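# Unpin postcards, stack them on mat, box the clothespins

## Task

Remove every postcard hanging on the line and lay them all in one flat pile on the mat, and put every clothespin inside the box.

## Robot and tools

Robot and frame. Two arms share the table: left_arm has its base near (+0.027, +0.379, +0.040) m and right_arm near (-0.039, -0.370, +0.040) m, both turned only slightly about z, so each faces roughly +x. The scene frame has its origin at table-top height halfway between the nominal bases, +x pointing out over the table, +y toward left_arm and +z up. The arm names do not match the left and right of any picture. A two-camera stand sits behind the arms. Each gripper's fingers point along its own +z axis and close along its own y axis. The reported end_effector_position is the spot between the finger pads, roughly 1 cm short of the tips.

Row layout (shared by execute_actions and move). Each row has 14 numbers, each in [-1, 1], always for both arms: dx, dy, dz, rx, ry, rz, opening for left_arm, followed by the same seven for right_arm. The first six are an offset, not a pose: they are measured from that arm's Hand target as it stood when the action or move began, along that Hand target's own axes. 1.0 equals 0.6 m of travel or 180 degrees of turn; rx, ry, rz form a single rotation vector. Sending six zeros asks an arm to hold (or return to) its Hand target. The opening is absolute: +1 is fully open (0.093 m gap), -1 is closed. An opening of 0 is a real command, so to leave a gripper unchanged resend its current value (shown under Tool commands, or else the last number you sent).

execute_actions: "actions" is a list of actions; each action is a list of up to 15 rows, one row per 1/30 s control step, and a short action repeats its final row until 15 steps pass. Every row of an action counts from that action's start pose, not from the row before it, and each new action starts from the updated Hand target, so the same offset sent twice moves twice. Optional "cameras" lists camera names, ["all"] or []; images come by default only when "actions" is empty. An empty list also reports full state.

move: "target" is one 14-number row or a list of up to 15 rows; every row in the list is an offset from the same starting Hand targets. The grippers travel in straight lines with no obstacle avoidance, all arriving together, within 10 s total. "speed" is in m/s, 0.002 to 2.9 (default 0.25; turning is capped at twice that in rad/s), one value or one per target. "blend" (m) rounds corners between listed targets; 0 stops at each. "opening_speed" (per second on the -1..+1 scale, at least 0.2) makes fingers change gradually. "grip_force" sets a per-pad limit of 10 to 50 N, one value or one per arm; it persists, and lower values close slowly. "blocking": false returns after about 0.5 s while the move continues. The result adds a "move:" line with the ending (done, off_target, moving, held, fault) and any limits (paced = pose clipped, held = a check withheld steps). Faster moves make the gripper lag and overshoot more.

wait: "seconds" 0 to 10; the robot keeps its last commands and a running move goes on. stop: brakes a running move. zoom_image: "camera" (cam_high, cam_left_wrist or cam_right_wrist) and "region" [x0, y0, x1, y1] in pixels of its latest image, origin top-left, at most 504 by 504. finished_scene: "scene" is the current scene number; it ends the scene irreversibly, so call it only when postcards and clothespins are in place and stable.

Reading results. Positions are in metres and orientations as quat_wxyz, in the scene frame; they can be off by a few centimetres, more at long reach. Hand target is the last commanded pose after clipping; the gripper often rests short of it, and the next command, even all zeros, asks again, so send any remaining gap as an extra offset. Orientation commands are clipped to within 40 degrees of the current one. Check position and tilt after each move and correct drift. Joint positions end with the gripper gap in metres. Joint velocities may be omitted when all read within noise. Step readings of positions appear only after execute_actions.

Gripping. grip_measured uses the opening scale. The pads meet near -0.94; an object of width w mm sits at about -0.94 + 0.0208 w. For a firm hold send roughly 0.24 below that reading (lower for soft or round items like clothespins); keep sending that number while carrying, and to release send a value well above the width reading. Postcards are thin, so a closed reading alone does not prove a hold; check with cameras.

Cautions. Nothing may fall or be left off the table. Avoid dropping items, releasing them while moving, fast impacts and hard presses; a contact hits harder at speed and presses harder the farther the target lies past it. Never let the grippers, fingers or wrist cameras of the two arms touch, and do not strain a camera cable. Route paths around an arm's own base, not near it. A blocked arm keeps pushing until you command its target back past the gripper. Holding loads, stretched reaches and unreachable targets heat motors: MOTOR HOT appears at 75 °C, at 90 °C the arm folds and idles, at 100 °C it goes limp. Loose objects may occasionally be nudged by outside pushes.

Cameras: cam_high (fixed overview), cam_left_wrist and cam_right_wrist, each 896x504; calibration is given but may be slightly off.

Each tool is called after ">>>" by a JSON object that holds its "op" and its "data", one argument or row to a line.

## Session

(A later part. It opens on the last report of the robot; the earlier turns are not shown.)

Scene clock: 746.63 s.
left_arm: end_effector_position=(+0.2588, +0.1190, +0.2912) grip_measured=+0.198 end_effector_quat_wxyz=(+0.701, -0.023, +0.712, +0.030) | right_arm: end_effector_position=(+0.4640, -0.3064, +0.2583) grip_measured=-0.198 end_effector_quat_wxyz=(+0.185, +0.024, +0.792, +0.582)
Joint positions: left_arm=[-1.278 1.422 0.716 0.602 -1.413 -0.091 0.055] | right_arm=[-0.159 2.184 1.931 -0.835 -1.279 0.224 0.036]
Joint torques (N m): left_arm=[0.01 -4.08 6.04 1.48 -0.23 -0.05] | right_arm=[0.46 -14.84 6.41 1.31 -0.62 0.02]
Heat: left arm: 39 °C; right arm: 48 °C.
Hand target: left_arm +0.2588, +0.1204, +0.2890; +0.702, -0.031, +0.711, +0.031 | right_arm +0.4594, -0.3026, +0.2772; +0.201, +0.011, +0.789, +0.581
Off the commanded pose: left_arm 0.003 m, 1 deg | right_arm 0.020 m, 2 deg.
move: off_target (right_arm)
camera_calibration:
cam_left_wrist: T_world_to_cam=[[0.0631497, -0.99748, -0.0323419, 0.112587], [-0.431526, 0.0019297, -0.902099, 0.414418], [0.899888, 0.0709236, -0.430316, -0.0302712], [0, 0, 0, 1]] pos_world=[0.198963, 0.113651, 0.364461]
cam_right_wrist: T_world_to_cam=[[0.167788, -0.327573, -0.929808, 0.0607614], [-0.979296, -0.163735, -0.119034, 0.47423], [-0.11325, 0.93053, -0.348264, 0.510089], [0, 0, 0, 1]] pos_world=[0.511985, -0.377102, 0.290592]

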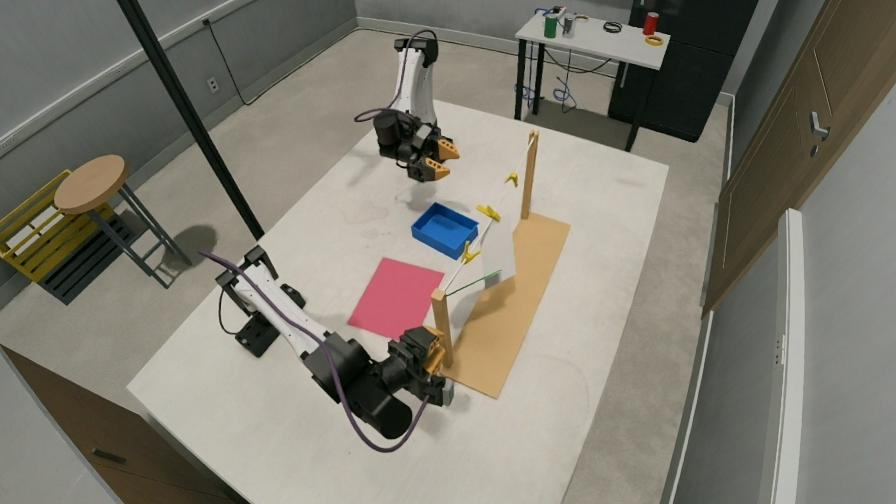

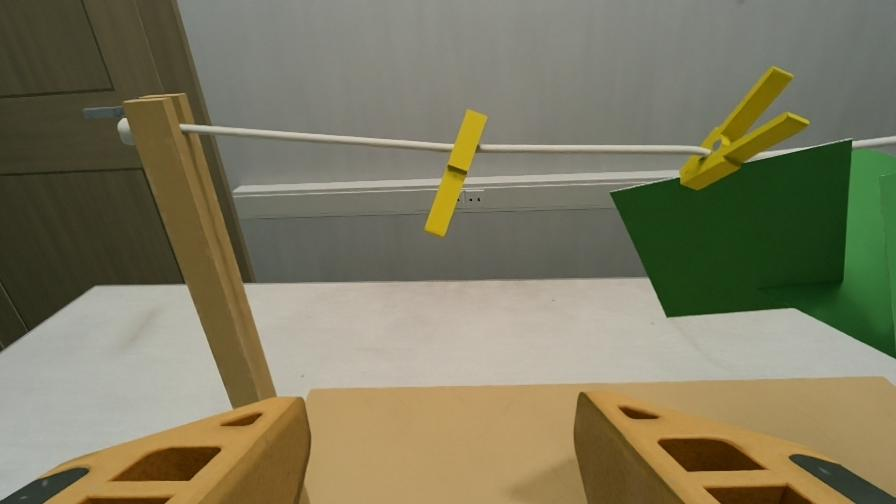

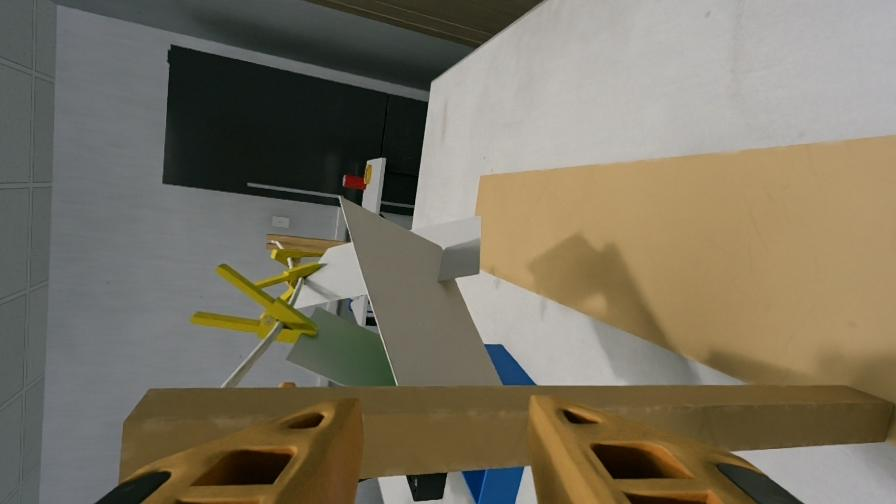

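>>> {"op": "move", "data": {
  "target": [
    [0,0,0,0,0,0,0.2,0.026,0.027,-0.158,0.03,-0.04,-0.07,-0.3],
    [0,0,0,0,0,0,0.2,0.186,0.016,-0.1245,0.1,-0.141,-0.246,-0.3],
    [0,0,0,0,0,0,0.2,0.2207,-0.015,0.0233,0.143,-0.202,-0.352,-0.3]
  ],
  "cameras": ["all"],
  "speed": 0.25,
  "blend": [0.03,0.03,0]
}}

>>> {"op": "zoom_image", "data": {
  "camera": "cam_right_wrist",
  "region": [200, 0, 700, 420]
}}

Scene clock: 787.27 s.
left_arm: end_effector_position=(+0.2588, +0.1190, +0.2912) grip_measured=+0.198 end_effector_quat_wxyz=(+0.701, -0.023, +0.712, +0.030) | right_arm: end_effector_position=(+0.3458, -0.2623, +0.2279) grip_measured=-0.299 end_effector_quat_wxyz=(+0.682, -0.178, +0.685, +0.187)
Joint positions: left_arm=[-1.278 1.422 0.716 0.602 -1.413 -0.091 0.055] | right_arm=[0.138 1.493 0.405 1.088 -0.423 0.013 0.031]
Joint torques (N m): left_arm=[-0.03 -4.1 5.98 1.47 -0.22 -0.06] | right_arm=[0.79 -4.04 5.6 2.36 -0.06 -0.17]
Motor temperatures (°C): left_arm=[23 28 34 39 23 25 23] | right_arm=[23 55 45 40 24 25 25]
Heat: left arm: 39 °C; right arm: 55 °C.
Hand target: left_arm +0.2588, +0.1204, +0.2890; +0.702, -0.031, +0.711, +0.031 | right_arm +0.3442, -0.2597, +0.2252; +0.683, -0.183, +0.683, +0.183
Off the commanded pose: left_arm 0.003 m, 1 deg | right_arm 0.004 m, 1 deg.
move: done
camera_calibration:
cam_left_wrist: T_world_to_cam=[[0.0631497, -0.99748, -0.0323419, 0.112587], [-0.431526, 0.0019297, -0.902099, 0.414418], [0.899888, 0.0709236, -0.430316, -0.0302712], [0, 0, 0, 1]] pos_world=[0.198963, 0.113651, 0.364461]
cam_right_wrist: T_world_to_cam=[[0.490861, -0.870992, -0.0207119, -0.394711], [-0.386397, -0.19633, -0.901195, 0.326731], [0.780867, 0.450364, -0.432919, 0.0291275], [0, 0, 0, 1]] pos_world=[0.297251, -0.292761, 0.298883]

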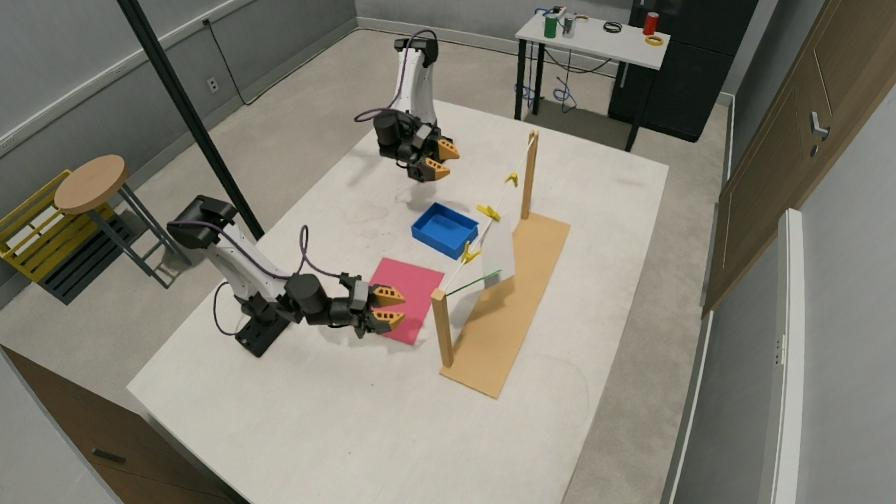

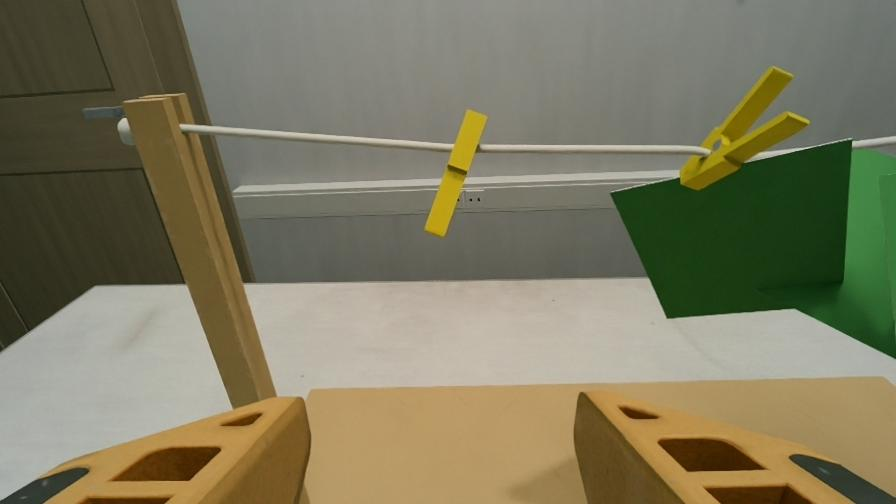

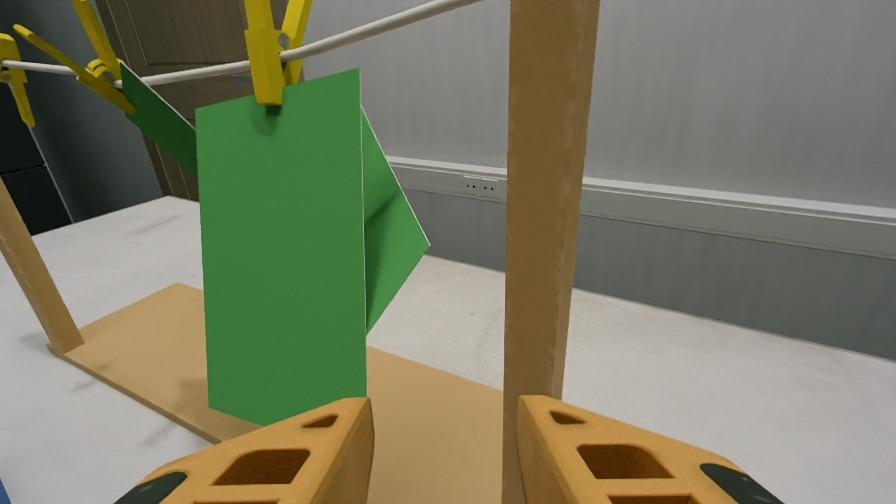

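Scaled by 1.008 from the camera's 896x504 image, which has a finer 1280x720 frame.

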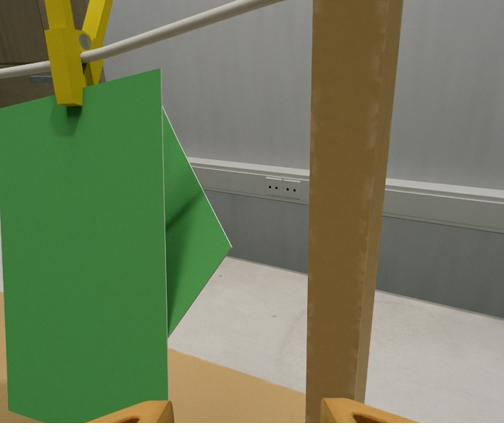

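>>> {"op": "move", "data": {
  "target": [
    [0,0,0,0,0,0,0.2,0.02,0.016,0.052,-0.031,-0.091,0.206,-0.44],
    [0,0,0,0,0,0,0.2,0.003,0.0162,0.11,-0.031,-0.091,0.206,-0.44]
  ],
  "cameras": ["cam_right_wrist","cam_high"],
  "speed": [0.15,0.06]
}}

>>> {"op": "zoom_image", "data": {
  "camera": "cam_high",
  "region": [400, 200, 540, 360]
}}

Scene clock: 816.73 s.
left_arm: end_effector_position=(+0.2588, +0.1190, +0.2912) grip_measured=+0.198 end_effector_quat_wxyz=(+0.701, -0.023, +0.712, +0.030) | right_arm: end_effector_position=(+0.3941, -0.2216, +0.2048) grip_measured=-0.439 end_effector_quat_wxyz=(+0.626, +0.045, +0.656, +0.419)
Joint positions: left_arm=[-1.278 1.422 0.716 0.602 -1.413 -0.091 0.055] | right_arm=[0.261 1.943 0.569 1.516 -0.297 0.701 0.024]
Joint torques (N m): left_arm=[-0.02 -4.05 5.96 1.48 -0.23 -0.06] | right_arm=[0.75 -6.26 6.97 2.77 -0.01 0.08]
Motor temperatures (°C): left_arm=[23 28 34 39 23 25 23] | right_arm=[23 48 43 45 24 25 25]
Heat: left arm: 39 °C; right arm: 48 °C.
Hand target: left_arm +0.2588, +0.1204, +0.2890; +0.702, -0.031, +0.711, +0.031 | right_arm +0.3965, -0.2183, +0.2233; +0.669, +0.038, +0.593, +0.446
Off the commanded pose: left_arm 0.003 m, 1 deg | right_arm 0.019 m, 9 deg.
joint sent to its limit (right arm) — joint 4 (wrist pitch), upper limit. The joint targets are off in orientation, not in position.
move: off_target (right_arm)
camera_calibration:
cam_right_wrist: T_world_to_cam=[[0.457125, -0.643687, -0.613761, -0.198343], [-0.567278, 0.320479, -0.75861, 0.489172], [0.685006, 0.694953, -0.21865, 0.0112012], [0, 0, 0, 1]] pos_world=[0.360491, -0.292224, 0.251805]
Images, in order (width x height): cam_high 896x504, cam_right_wrist 896x504.

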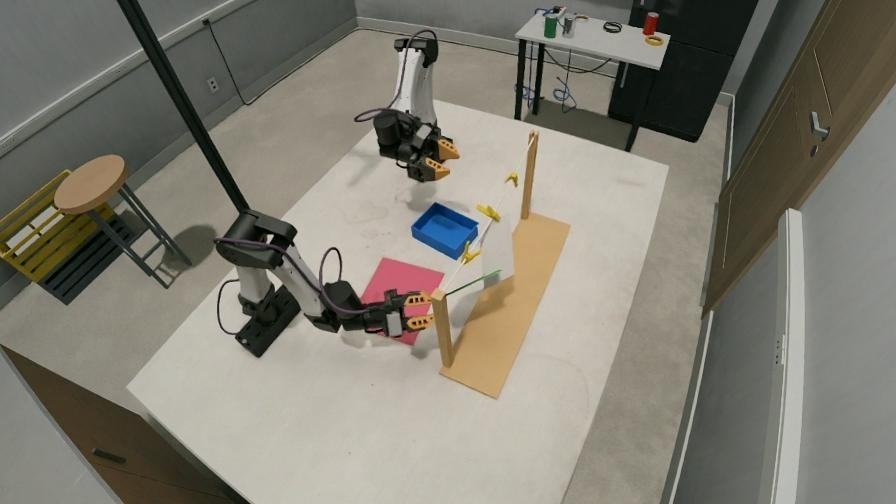

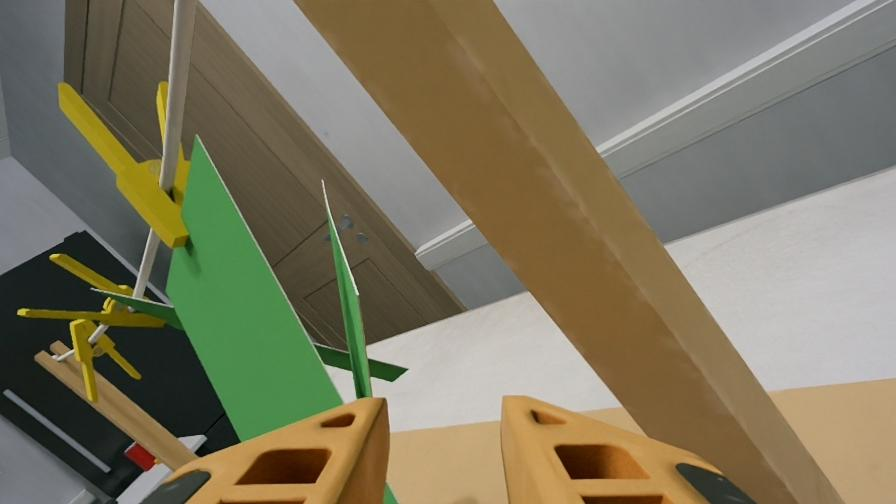

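Scaled by 3.150 from the camera's 896x504 image, which has a finer 1280x720 frame.

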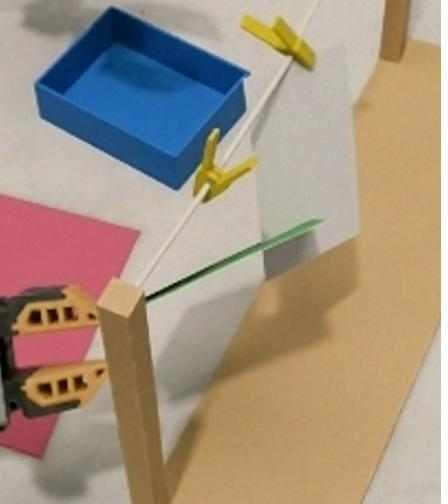

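>>> {"op": "move", "data": {
  "target": [
    [0,0,0,0,0,0,0.2,-0.01,0.0405,0.0,0,0,0,-0.44],
    [0,0,0,0,0,0,0.2,-0.006,0.0377,0.028,0,0,0,-0.44]
  ],
  "cameras": ["cam_right_wrist"],
  "speed": 0.06
}}

Scene clock: 831.07 s.
left_arm: end_effector_position=(+0.2588, +0.1190, +0.2912) grip_measured=+0.198 end_effector_quat_wxyz=(+0.701, -0.023, +0.712, +0.030) | right_arm: end_effector_position=(+0.3973, -0.2026, +0.2251) grip_measured=-0.439 end_effector_quat_wxyz=(+0.642, +0.044, +0.635, +0.428)
Joint positions: left_arm=[-1.278 1.422 0.716 0.602 -1.413 -0.091 0.055] | right_arm=[0.323 1.933 0.614 1.516 -0.231 0.702 0.024]
Joint torques (N m): left_arm=[-0.02 -4.08 5.91 1.49 -0.2 -0.04] | right_arm=[0.79 -6.45 7.28 2.74 -0.05 0.08]
Heat: left arm: 39 °C; right arm: 48 °C.
Hand target: left_arm +0.2588, +0.1204, +0.2890; +0.702, -0.031, +0.711, +0.031 | right_arm +0.3983, -0.1989, +0.2441; +0.669, +0.038, +0.593, +0.446
Off the commanded pose: left_arm 0.003 m, 1 deg | right_arm 0.019 m, 6 deg.
joint sent to its limit (right arm) — joint 4 (wrist pitch), upper limit. The joint targets still meet the commanded pose.
move: off_target (right_arm)
camera_calibration:
cam_right_wrist: T_world_to_cam=[[0.485517, -0.62985, -0.606269, -0.185257], [-0.528051, 0.341406, -0.777563, 0.493191], [0.696732, 0.697661, -0.166835, -0.0155155], [0, 0, 0, 1]] pos_world=[0.361185, -0.274238, 0.268583]
Images, in order (width x height): cam_right_wrist 896x504.

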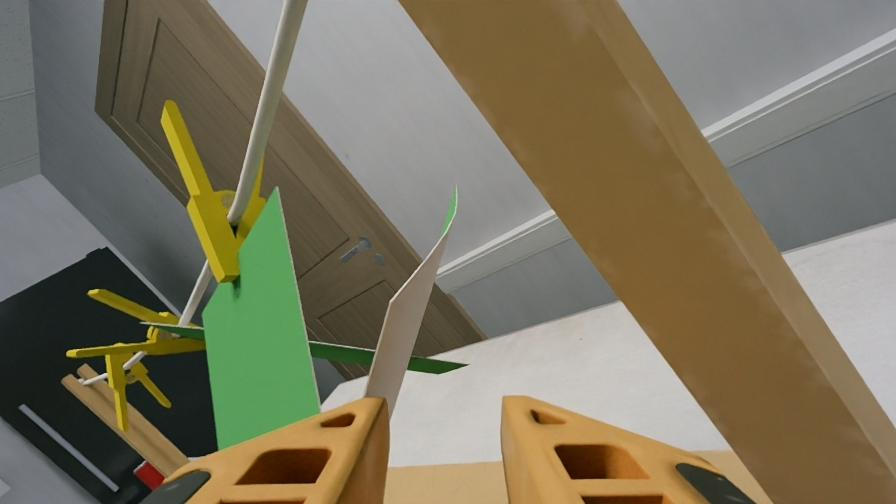

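>>> {"op": "execute_actions", "data": {
  "actions": []
}}

Scene clock: 856.80 s.
left_arm: end_effector_position=(+0.2588, +0.1190, +0.2912) grip_measured=+0.198 end_effector_quat_wxyz=(+0.701, -0.023, +0.712, +0.030) | right_arm: end_effector_position=(+0.3973, -0.2026, +0.2251) grip_measured=-0.439 end_effector_quat_wxyz=(+0.642, +0.044, +0.635, +0.427)
Joint positions: left_arm=[-1.278 1.422 0.716 0.602 -1.413 -0.091 0.055] | right_arm=[0.323 1.933 0.614 1.516 -0.231 0.702 0.024]
Joint velocities: within noise
Joint torques (N m): left_arm=[0.05 -4.08 5.94 1.45 -0.21 -0.07] | right_arm=[0.79 -6.45 7.21 2.74 -0.02 0.07]
Motor temperatures (°C): left_arm=[23 28 34 39 23 25 23] | right_arm=[23 46 44 50 24 25 24]
Heat: left arm: 39 °C; right arm: 50 °C.
Hand target: left_arm +0.2588, +0.1204, +0.2890; +0.702, -0.031, +0.711, +0.031 | right_arm +0.3982, -0.1989, +0.2441; +0.669, +0.038, +0.593, +0.446
Tool commands: left_gripper/opening=+0.2 right_gripper/opening=-0.44
Off the commanded pose: left_arm 0.003 m, 1 deg | right_arm 0.019 m, 6 deg.
camera_calibration:
cam_left_wrist: T_world_to_cam=[[0.0631497, -0.99748, -0.0323419, 0.112587], [-0.431526, 0.0019297, -0.902099, 0.414418], [0.899888, 0.0709236, -0.430316, -0.0302712], [0, 0, 0, 1]] pos_world=[0.198963, 0.113651, 0.364461]
cam_right_wrist: T_world_to_cam=[[0.485177, -0.630014, -0.606371, -0.185216], [-0.527968, 0.341716, -0.777483, 0.493259], [0.697032, 0.697361, -0.166834, -0.0156356], [0, 0, 0, 1]] pos_world=[0.361186, -0.27434, 0.268583]

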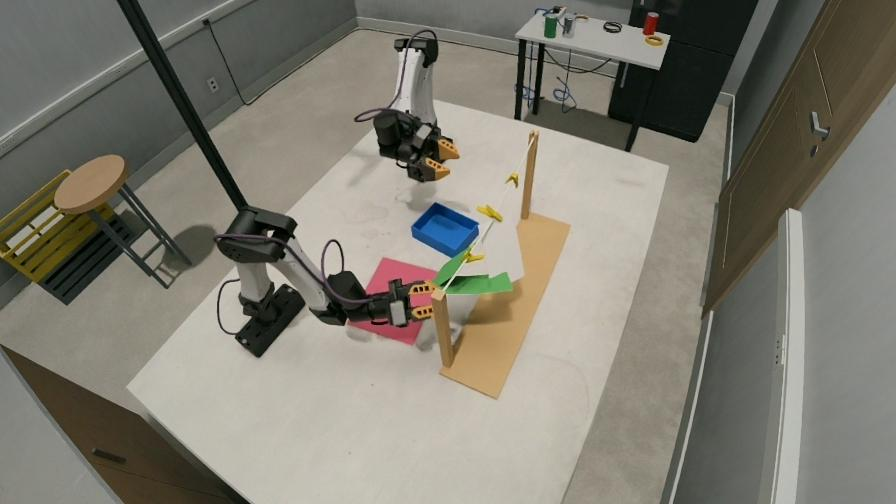

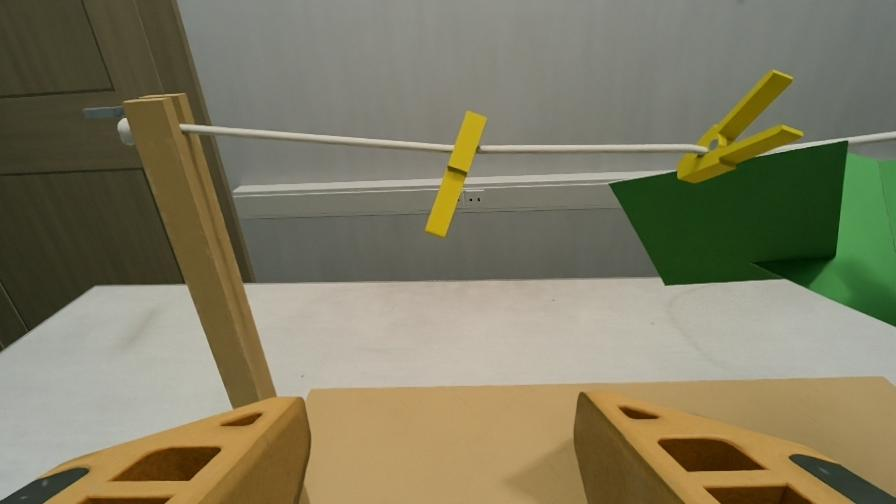

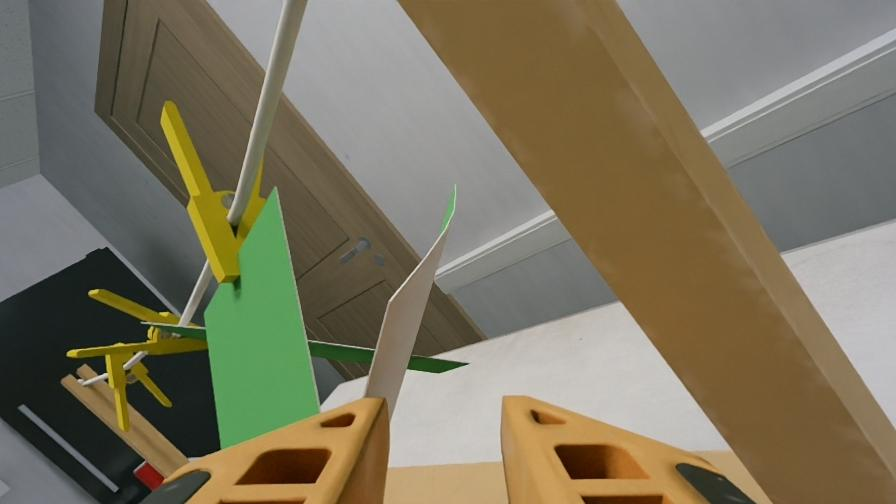

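>>> {"op": "move", "data": {
  "target": [
    [0,0,0,0,0,0,0.2, 0,0.013,0,0,0,0,-0.44],
    [0,0,0,0,0,0,0.2, 0,0.013,0.025,0,0,0,-0.44]
  ],
  "speed": 0.06,
  "cameras": ["all"]
}}

Scene clock: 864.40 s.
left_arm: end_effector_position=(+0.2588, +0.1190, +0.2912) grip_measured=+0.198 end_effector_quat_wxyz=(+0.701, -0.023, +0.712, +0.030) | right_arm: end_effector_position=(+0.4053, -0.1904, +0.2364) grip_measured=-0.439 end_effector_quat_wxyz=(+0.652, +0.041, +0.620, +0.434)
Joint positions: left_arm=[-1.278 1.422 0.716 0.602 -1.413 -0.091 0.055] | right_arm=[0.352 1.954 0.671 1.516 -0.203 0.702 0.024]
Joint torques (N m): left_arm=[-0.01 -4.08 6.06 1.44 -0.2 -0.09] | right_arm=[0.75 -6.71 7.46 2.61 -0.02 0.05]
Heat: left arm: 39 °C; right arm: 51 °C.
Hand target: left_arm +0.2588, +0.1204, +0.2890; +0.702, -0.031, +0.711, +0.031 | right_arm +0.4064, -0.1871, +0.2531; +0.669, +0.038, +0.593, +0.446
Off the commanded pose: left_arm 0.003 m, 1 deg | right_arm 0.017 m, 4 deg.
move: off_target (right_arm)
camera_calibration:
cam_left_wrist: T_world_to_cam=[[0.0631497, -0.99748, -0.0323419, 0.112587], [-0.431526, 0.0019297, -0.902099, 0.414418], [0.899888, 0.0709236, -0.430316, -0.0302712], [0, 0, 0, 1]] pos_world=[0.198963, 0.113651, 0.364461]
cam_right_wrist: T_world_to_cam=[[0.506863, -0.618948, -0.599995, -0.182644], [-0.50276, 0.353131, -0.789007, 0.496717], [0.700231, 0.701571, -0.132193, -0.0365116], [0, 0, 0, 1]] pos_world=[0.367871, -0.262838, 0.277501]

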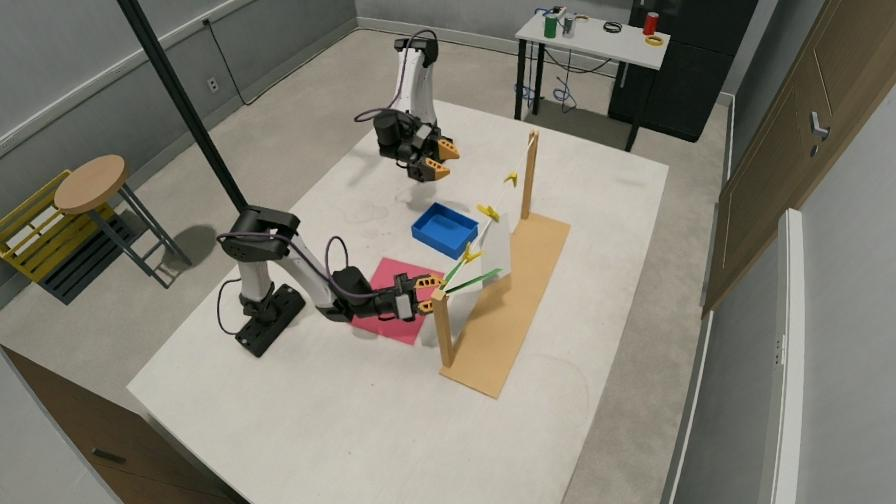

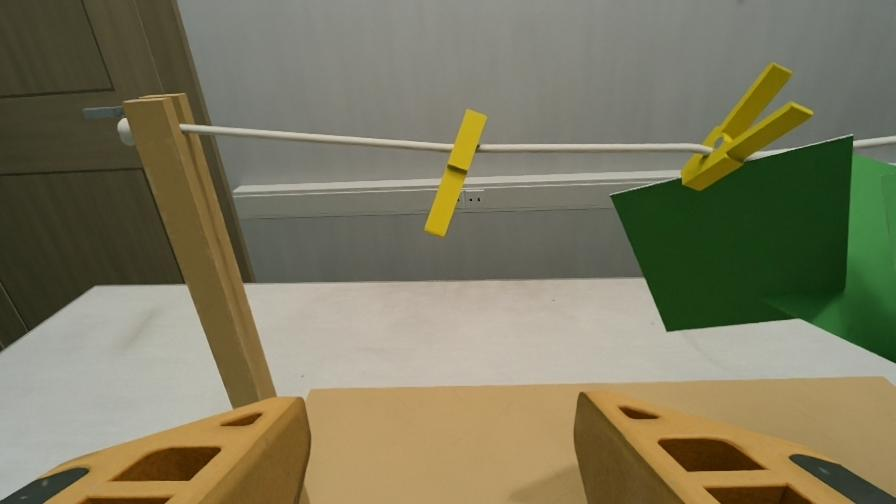

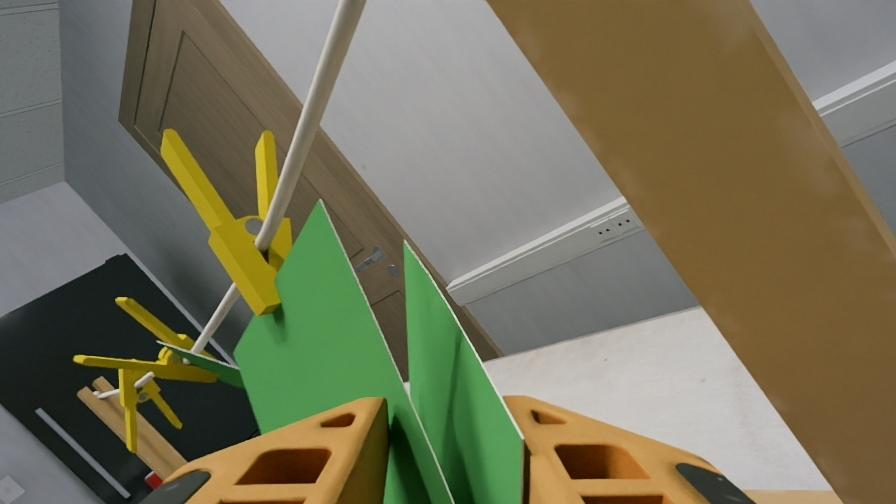

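>>> {"op": "move", "data": {
  "target": [
    [0,0,0,0,0,0,0.2, 0,0,-0.04,0,0,0,-0.44],
    [0,0,0,0,0,0,0.2, 0,-0.011,-0.025,0,0,0,-0.44]
  ],
  "speed": 0.06,
  "cameras": ["cam_right_wrist"]
}}

Scene clock: 879.37 s.
left_arm: end_effector_position=(+0.2588, +0.1190, +0.2912) grip_measured=+0.198 end_effector_quat_wxyz=(+0.701, -0.023, +0.712, +0.030) | right_arm: end_effector_position=(+0.3952, -0.1965, +0.2229) grip_measured=-0.439 end_effector_quat_wxyz=(+0.640, +0.045, +0.636, +0.428)
Joint positions: left_arm=[-1.278 1.422 0.716 0.602 -1.413 -0.091 0.055] | right_arm=[0.343 1.936 0.611 1.516 -0.212 0.702 0.024]
Joint torques (N m): left_arm=[0.01 -4.1 6.05 1.47 -0.17 -0.09] | right_arm=[-0.91 -6.95 7.31 2.76 -0.17 0.05]
Heat: left arm: 39 °C; right arm: 51 °C.
Hand target: left_arm +0.2588, +0.1204, +0.2890; +0.702, -0.031, +0.711, +0.031 | right_arm +0.3976, -0.1982, +0.2448; +0.669, +0.038, +0.593, +0.446
Off the commanded pose: left_arm 0.003 m, 1 deg | right_arm 0.022 m, 6 deg.
joint sent to its limit (right arm) — joint 4 (wrist pitch), upper limit. The joint targets still meet the commanded pose.
move: off_target (right_arm)
camera_calibration:
cam_right_wrist: T_world_to_cam=[[0.482387, -0.628, -0.61067, -0.179141], [-0.533683, 0.342114, -0.773395, 0.489813], [0.694611, 0.698981, -0.170121, -0.0167932], [0, 0, 0, 1]] pos_world=[0.359485, -0.268335, 0.266566]
Images, in order (width x height): cam_right_wrist 896x504.

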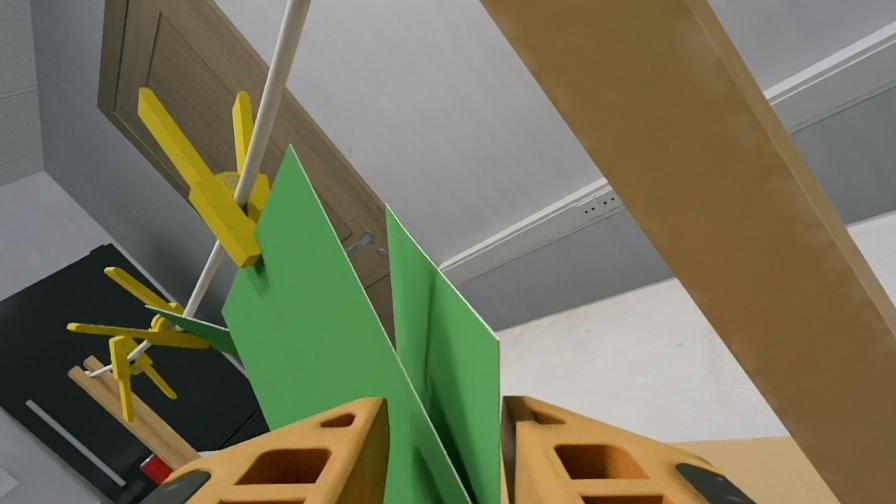

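>>> {"op": "move", "data": {
  "target": [
    [0,0,0,0,0,0,0.2, 0,0,-0.075,0,0,0,-0.44],
    [0,0,0,0,0,0,0.2, 0,-0.033,-0.075,0,0,0,-0.44]
  ],
  "speed": 0.06,
  "cameras": ["cam_right_wrist","cam_left_wrist"]
}}

Scene clock: 889.73 s.
left_arm: end_effector_position=(+0.2588, +0.1190, +0.2912) grip_measured=+0.198 end_effector_quat_wxyz=(+0.701, -0.023, +0.712, +0.030) | right_arm: end_effector_position=(+0.3698, -0.2299, +0.2048) grip_measured=-0.439 end_effector_quat_wxyz=(+0.620, +0.049, +0.663, +0.417)
Joint positions: left_arm=[-1.278 1.422 0.716 0.602 -1.413 -0.091 0.055] | right_arm=[0.252 1.857 0.462 1.517 -0.304 0.702 0.024]
Joint torques (N m): left_arm=[-0.02 -4.08 5.96 1.47 -0.2 -0.05] | right_arm=[-0.87 -5.6 5.97 2.78 -0.19 0.02]
Heat: left arm: 39 °C; right arm: 52 °C.
Hand target: left_arm +0.2588, +0.1204, +0.2890; +0.702, -0.031, +0.711, +0.031 | right_arm +0.3713, -0.2316, +0.2201; +0.669, +0.038, +0.593, +0.446
Off the commanded pose: left_arm 0.003 m, 1 deg | right_arm 0.016 m, 10 deg.
joint sent to its limit (right arm) — joint 4 (wrist pitch), upper limit. The joint targets are off in orientation, not in position.
move: off_target (right_arm)
camera_calibration:
cam_left_wrist: T_world_to_cam=[[0.0631497, -0.99748, -0.0323419, 0.112587], [-0.431526, 0.0019297, -0.902099, 0.414418], [0.899888, 0.0709236, -0.430316, -0.0302712], [0, 0, 0, 1]] pos_world=[0.198963, 0.113651, 0.364461]
cam_right_wrist: T_world_to_cam=[[0.442968, -0.647497, -0.620102, -0.186894], [-0.582552, 0.31787, -0.748059, 0.480995], [0.681478, 0.692608, -0.236394, 0.0381489], [0, 0, 0, 1]] pos_world=[0.336995, -0.300329, 0.252937]
Images, in order (width x height): cam_left_wrist 896x504, cam_right_wrist 896x504.

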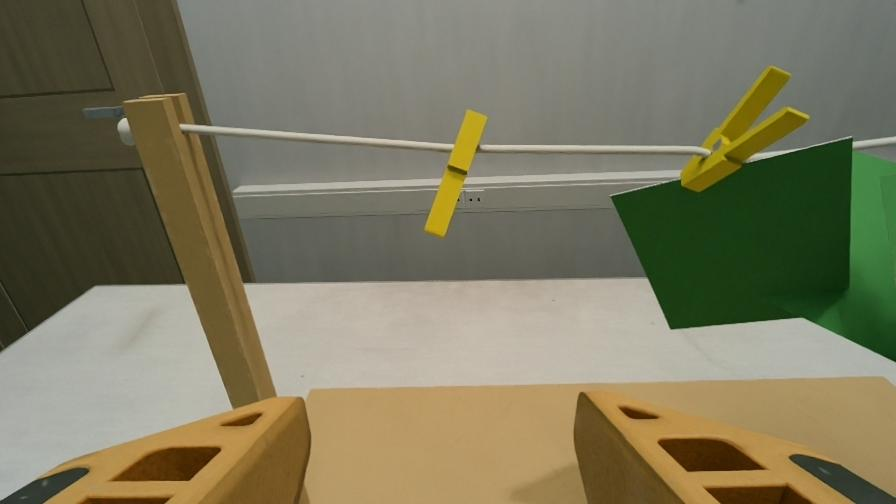

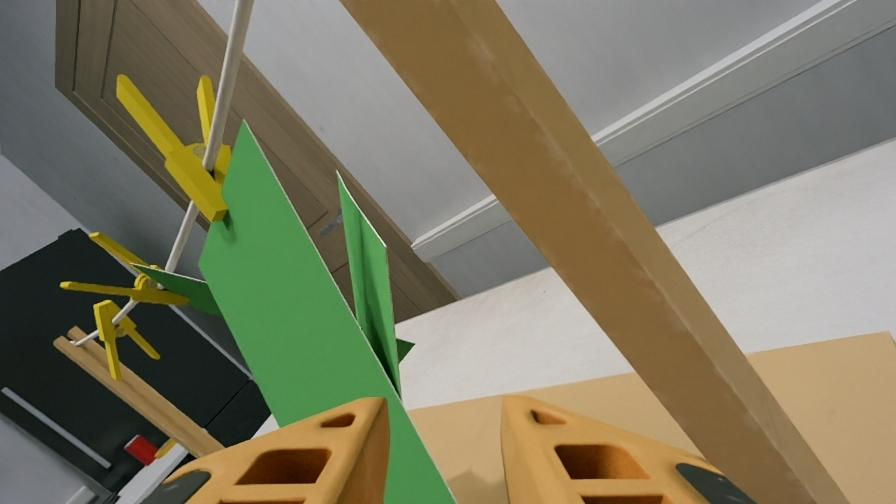

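>>> {"op": "move", "data": {
  "target": [0,0,0,0,0,0,0.2, -0.0388,0.0083,-0.0035,0.047,0.0616,0,-0.44],
  "speed": 0.06,
  "cameras": ["cam_right_wrist"]
}}

Scene clock: 927.27 s.
left_arm: end_effector_position=(+0.2588, +0.1190, +0.2912) grip_measured=+0.198 end_effector_quat_wxyz=(+0.701, -0.023, +0.712, +0.030) | right_arm: end_effector_position=(+0.3652, -0.2433, +0.2206) grip_measured=-0.439 end_effector_quat_wxyz=(+0.585, +0.057, +0.702, +0.403)
Joint positions: left_arm=[-1.278 1.422 0.716 0.602 -1.413 -0.091 0.055] | right_arm=[0.202 1.622 0.471 1.161 -0.361 0.688 0.024]
Joint torques (N m): left_arm=[0.1 -4.01 6.11 1.47 -0.22 -0.06] | right_arm=[-0.87 -7.68 8.36 2.19 -0.18 -0.22]
Heat: left arm: 39 °C; right arm: 54 °C.
Hand target: left_arm +0.2588, +0.1204, +0.2890; +0.702, -0.031, +0.711, +0.031 | right_arm +0.3692, -0.2447, +0.2401; +0.604, +0.044, +0.686, +0.403
Off the commanded pose: left_arm 0.003 m, 1 deg | right_arm 0.020 m, 3 deg.
move: off_target (right_arm)
camera_calibration:
cam_right_wrist: T_world_to_cam=[[0.382757, -0.66787, -0.638315, -0.162727], [-0.657987, 0.287926, -0.69581, 0.503006], [0.648499, 0.686329, -0.329244, 0.0852479], [0, 0, 0, 1]] pos_world=[0.337973, -0.312017, 0.274193]
Images, in order (width x height): cam_right_wrist 896x504.

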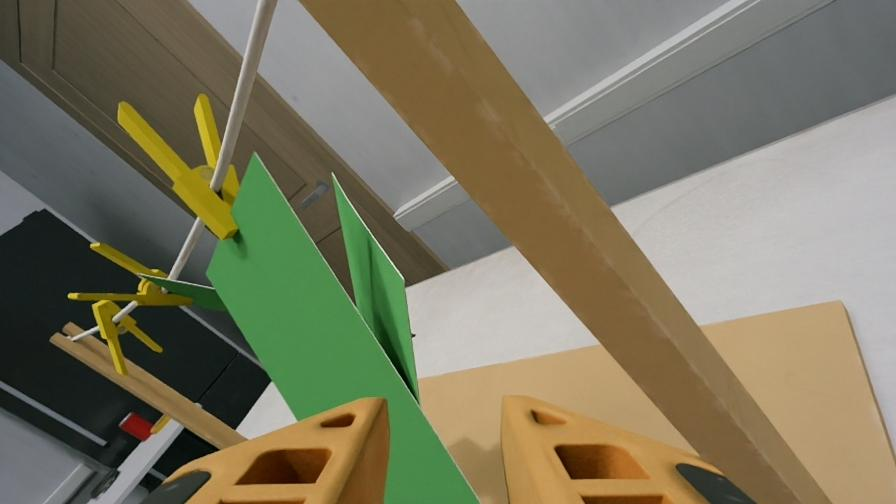

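>>> {"op": "move", "data": {
  "target": [
    [0,0,0,0,0,0,0.2, -0.013,0.0125,0.007,0,0,0,-0.44],
    [0,0,0,0,0,0,0.2, -0.013,0.0125,0.057,0,0,0,-0.44]
  ],
  "speed": 0.06,
  "cameras": ["cam_right_wrist"]
}}

Scene clock: 944.27 s.
left_arm: end_effector_position=(+0.2588, +0.1190, +0.2912) grip_measured=+0.198 end_effector_quat_wxyz=(+0.701, -0.023, +0.712, +0.030) | right_arm: end_effector_position=(+0.3917, -0.2305, +0.2446) grip_measured=-0.439 end_effector_quat_wxyz=(+0.594, +0.052, +0.692, +0.406)
Joint positions: left_arm=[-1.278 1.422 0.716 0.602 -1.413 -0.091 0.055] | right_arm=[0.23 1.652 0.609 1.08 -0.334 0.686 0.024]
Joint torques (N m): left_arm=[0.08 -4.03 6.02 1.48 -0.21 -0.07] | right_arm=[0.7 -5.46 9.18 2.17 -0.01 -0.24]
Heat: left arm: 39 °C; right arm: 52 °C.
Hand target: left_arm +0.2588, +0.1204, +0.2890; +0.702, -0.031, +0.711, +0.031 | right_arm +0.3976, -0.2267, +0.2527; +0.604, +0.043, +0.686, +0.403
Off the commanded pose: left_arm 0.003 m, 1 deg | right_arm 0.011 m, 2 deg.
move: off_target (right_arm)
camera_calibration:
cam_right_wrist: T_world_to_cam=[[0.401531, -0.665216, -0.629492, -0.157889], [-0.638226, 0.289713, -0.713256, 0.530435], [0.656841, 0.688153, -0.308229, 0.0591564], [0, 0, 0, 1]] pos_world=[0.363079, -0.299413, 0.29718]
Images, in order (width x height): cam_right_wrist 896x504.

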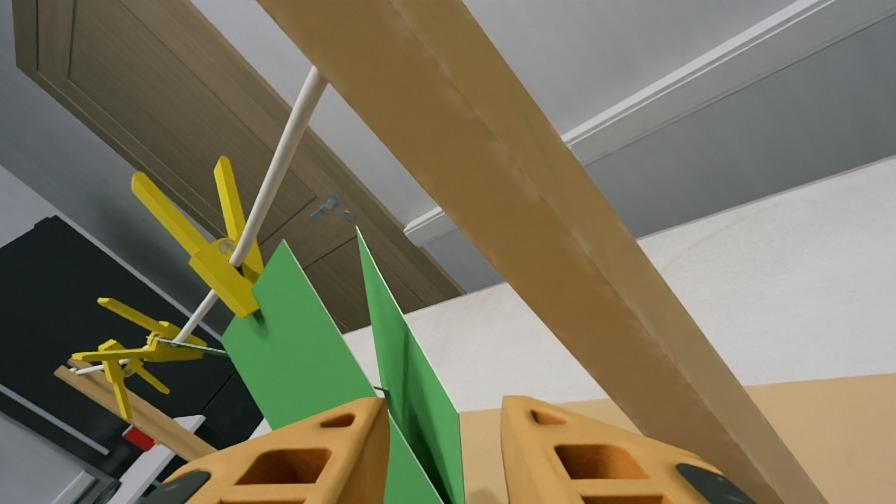

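>>> {"op": "move", "data": {
  "target": [
    [0,0,0,0,0,0,0.2, 0,0,-0.067,0,0,0,-0.44],
    [0,0,0,0,0,0,0.2, 0.0537,0.0055,-0.0338,0.0761,-0.0402,0.0229,-0.66]
  ],
  "speed": 0.08,
  "cameras": ["cam_right_wrist"]
}}

Scene clock: 991.80 s.
left_arm: end_effector_position=(+0.2588, +0.1190, +0.2912) grip_measured=+0.198 end_effector_quat_wxyz=(+0.701, -0.023, +0.712, +0.030) | right_arm: end_effector_position=(+0.3668, -0.2208, +0.2222) grip_measured=-0.658 end_effector_quat_wxyz=(+0.619, +0.161, +0.695, +0.328)
Joint positions: left_arm=[-1.278 1.422 0.716 0.602 -1.413 -0.091 0.055] | right_arm=[0.449 1.596 0.497 1.081 0.149 0.717 0.014]
Joint torques (N m): left_arm=[0.03 -4.03 6 1.48 -0.21 -0.07] | right_arm=[0.64 -4.89 7.92 2.3 -0.03 0.07]
Heat: left arm: 39 °C; right arm: 48 °C.
Hand target: left_arm +0.2588, +0.1204, +0.2890; +0.702, -0.031, +0.711, +0.031 | right_arm +0.3701, -0.2172, +0.2279; +0.621, +0.165, +0.688, +0.336
Off the commanded pose: left_arm 0.003 m, 1 deg | right_arm 0.008 m, 1 deg.
move: done
camera_calibration:
cam_right_wrist: T_world_to_cam=[[0.173305, -0.730558, -0.660492, -0.0793345], [-0.584174, 0.463675, -0.666142, 0.503943], [0.79291, 0.501288, -0.346416, -0.0207865], [0, 0, 0, 1]] pos_world=[0.324621, -0.281204, 0.276097]
Images, in order (width x height): cam_right_wrist 896x504.

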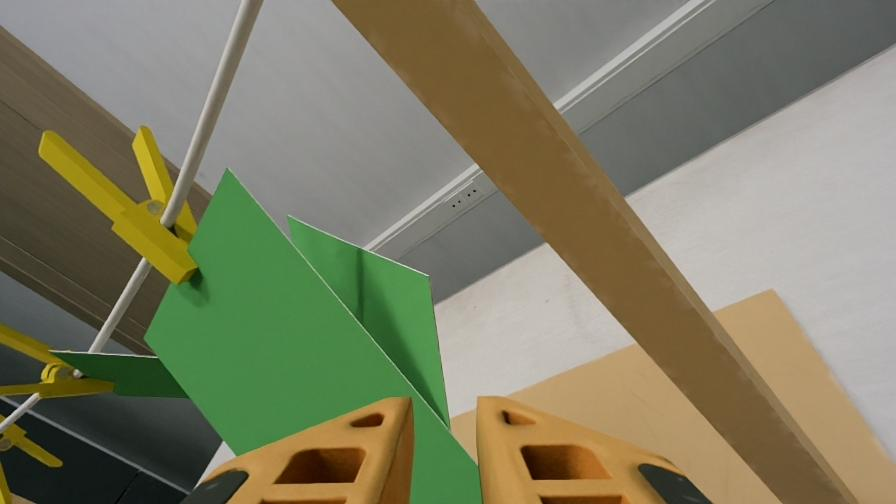

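>>> {"op": "move", "data": {
  "target": [0,0,0,0,0,0,0.2, 0,-0.0017,0.092,0,0,0,-0.66],
  "speed": 0.05,
  "cameras": ["cam_right_wrist","cam_left_wrist"]
}}

Scene clock: 1003.67 s.
left_arm: end_effector_position=(+0.2588, +0.1190, +0.2912) grip_measured=+0.198 end_effector_quat_wxyz=(+0.701, -0.023, +0.712, +0.030) | right_arm: end_effector_position=(+0.4163, -0.2040, +0.2201) grip_measured=-0.658 end_effector_quat_wxyz=(+0.619, +0.161, +0.695, +0.328)
Joint positions: left_arm=[-1.278 1.422 0.716 0.602 -1.413 -0.091 0.055] | right_arm=[0.436 1.78 0.702 1.059 0.137 0.717 0.014]
Joint torques (N m): left_arm=[0.03 -4.07 5.93 1.49 -0.18 -0.07] | right_arm=[-0.79 -6.32 9.01 2.21 -0.18 0.07]
Heat: left arm: 39 °C; right arm: 48 °C.
Hand target: left_arm +0.2588, +0.1204, +0.2890; +0.702, -0.031, +0.711, +0.031 | right_arm +0.4236, -0.2036, +0.2272; +0.621, +0.165, +0.688, +0.336
Off the commanded pose: left_arm 0.003 m, 1 deg | right_arm 0.010 m, 1 deg.
move: done
camera_calibration:
cam_left_wrist: T_world_to_cam=[[0.0631497, -0.99748, -0.0323419, 0.112587], [-0.431526, 0.0019297, -0.902099, 0.414418], [0.899888, 0.0709236, -0.430316, -0.0302712], [0, 0, 0, 1]] pos_world=[0.198963, 0.113651, 0.364461]
cam_right_wrist: T_world_to_cam=[[0.172458, -0.730566, -0.660706, -0.0766385], [-0.583706, 0.464503, -0.665976, 0.523612], [0.793439, 0.500511, -0.346328, -0.0695322], [0, 0, 0, 1]] pos_world=[0.374022, -0.264407, 0.273997]
Images, in order (width x height): cam_left_wrist 896x504, cam_right_wrist 896x504.

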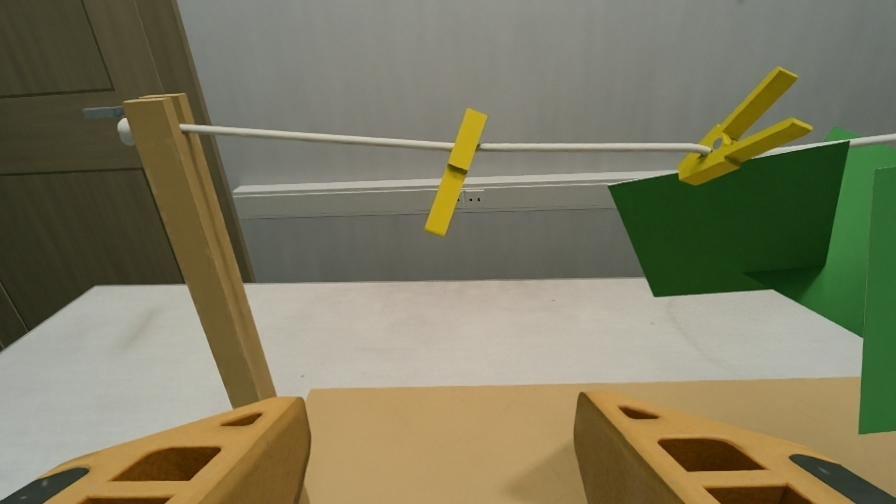

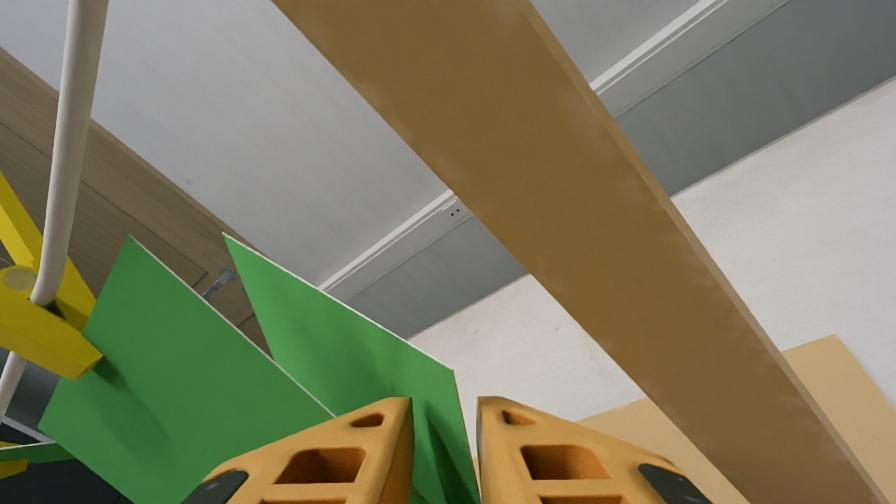

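>>> {"op": "move", "data": {
  "target": [
    [0,0,0,0,0,0,0.2, 0,0,0.017,0,0,0,-0.66],
    [0,0,0,0,0,0,0.2, 0,0,0.017,0,0,0,-1]
  ],
  "speed": 0.05,
  "grip_force": [50,24],
  "cameras": ["cam_right_wrist","cam_left_wrist"]
}}

Scene clock: 1013.00 s.
left_arm: end_effector_position=(+0.2588, +0.1190, +0.2912) grip_measured=+0.198 end_effector_quat_wxyz=(+0.701, -0.023, +0.712, +0.030) | right_arm: end_effector_position=(+0.4256, -0.1996, +0.2199) grip_measured=-0.988 end_effector_quat_wxyz=(+0.616, +0.158, +0.696, +0.332)
Joint positions: left_arm=[-1.278 1.422 0.716 0.602 -1.413 -0.091 0.055] | right_arm=[0.432 1.811 0.744 1.047 0.122 0.719 0]
Joint torques (N m): left_arm=[-0.01 -4.11 5.97 1.46 -0.21 -0.08] | right_arm=[-0.85 -6.58 9.14 2.22 -0.08 0.05]
Motor temperatures (°C): left_arm=[23 27 34 39 23 25 22] | right_arm=[23 41 47 47 24 25 24]
Heat: left arm: 39 °C; right arm: 47 °C.
Hand target: left_arm +0.2588, +0.1204, +0.2890; +0.702, -0.031, +0.711, +0.031 | right_arm +0.4335, -0.2010, +0.2273; +0.621, +0.165, +0.688, +0.336
Off the commanded pose: left_arm 0.003 m, 1 deg | right_arm 0.011 m, 1 deg.
grip_force (N): 50, 24
move: off_target (right_arm)
camera_calibration:
cam_left_wrist: T_world_to_cam=[[0.0631497, -0.99748, -0.0323419, 0.112587], [-0.431526, 0.0019297, -0.902099, 0.414418], [0.899888, 0.0709236, -0.430316, -0.0302712], [0, 0, 0, 1]] pos_world=[0.198963, 0.113651, 0.364461]
cam_right_wrist: T_world_to_cam=[[0.179286, -0.727312, -0.662475, -0.0770693], [-0.589943, 0.459399, -0.664018, 0.528049], [0.787289, 0.509871, -0.346709, -0.0746591], [0, 0, 0, 1]] pos_world=[0.384114, -0.260572, 0.273693]
Images, in order (width x height): cam_left_wrist 896x504, cam_right_wrist 896x504.

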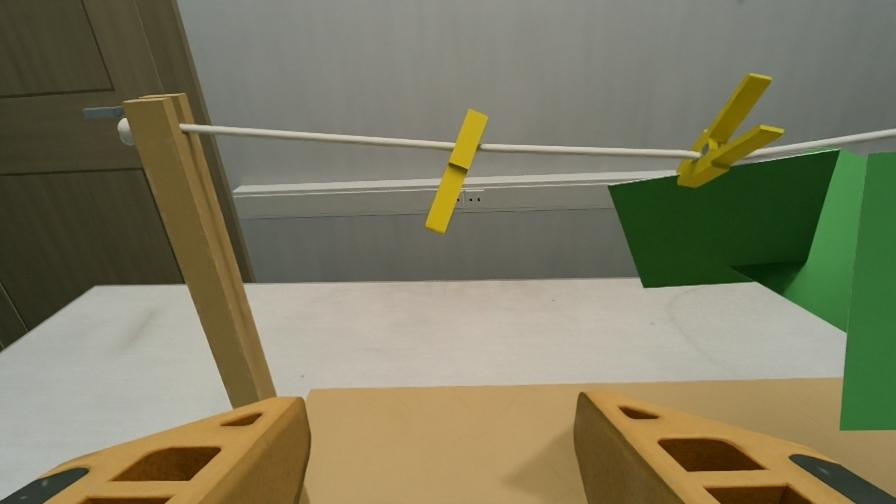

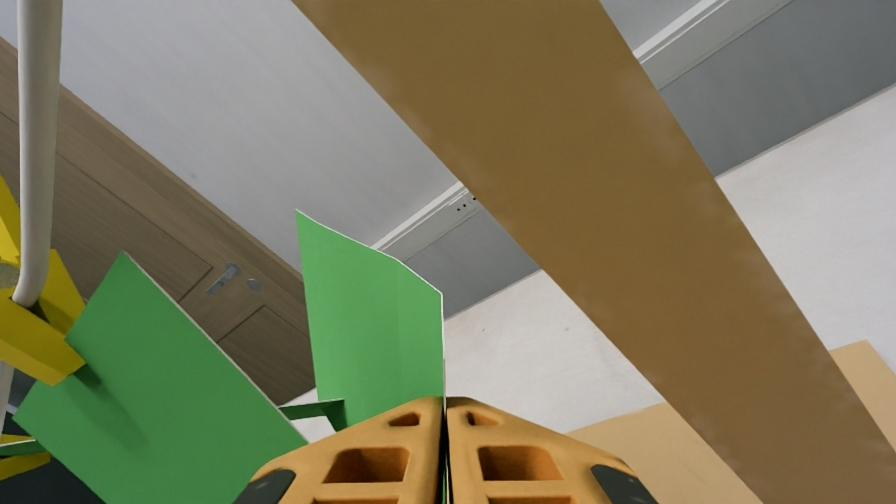

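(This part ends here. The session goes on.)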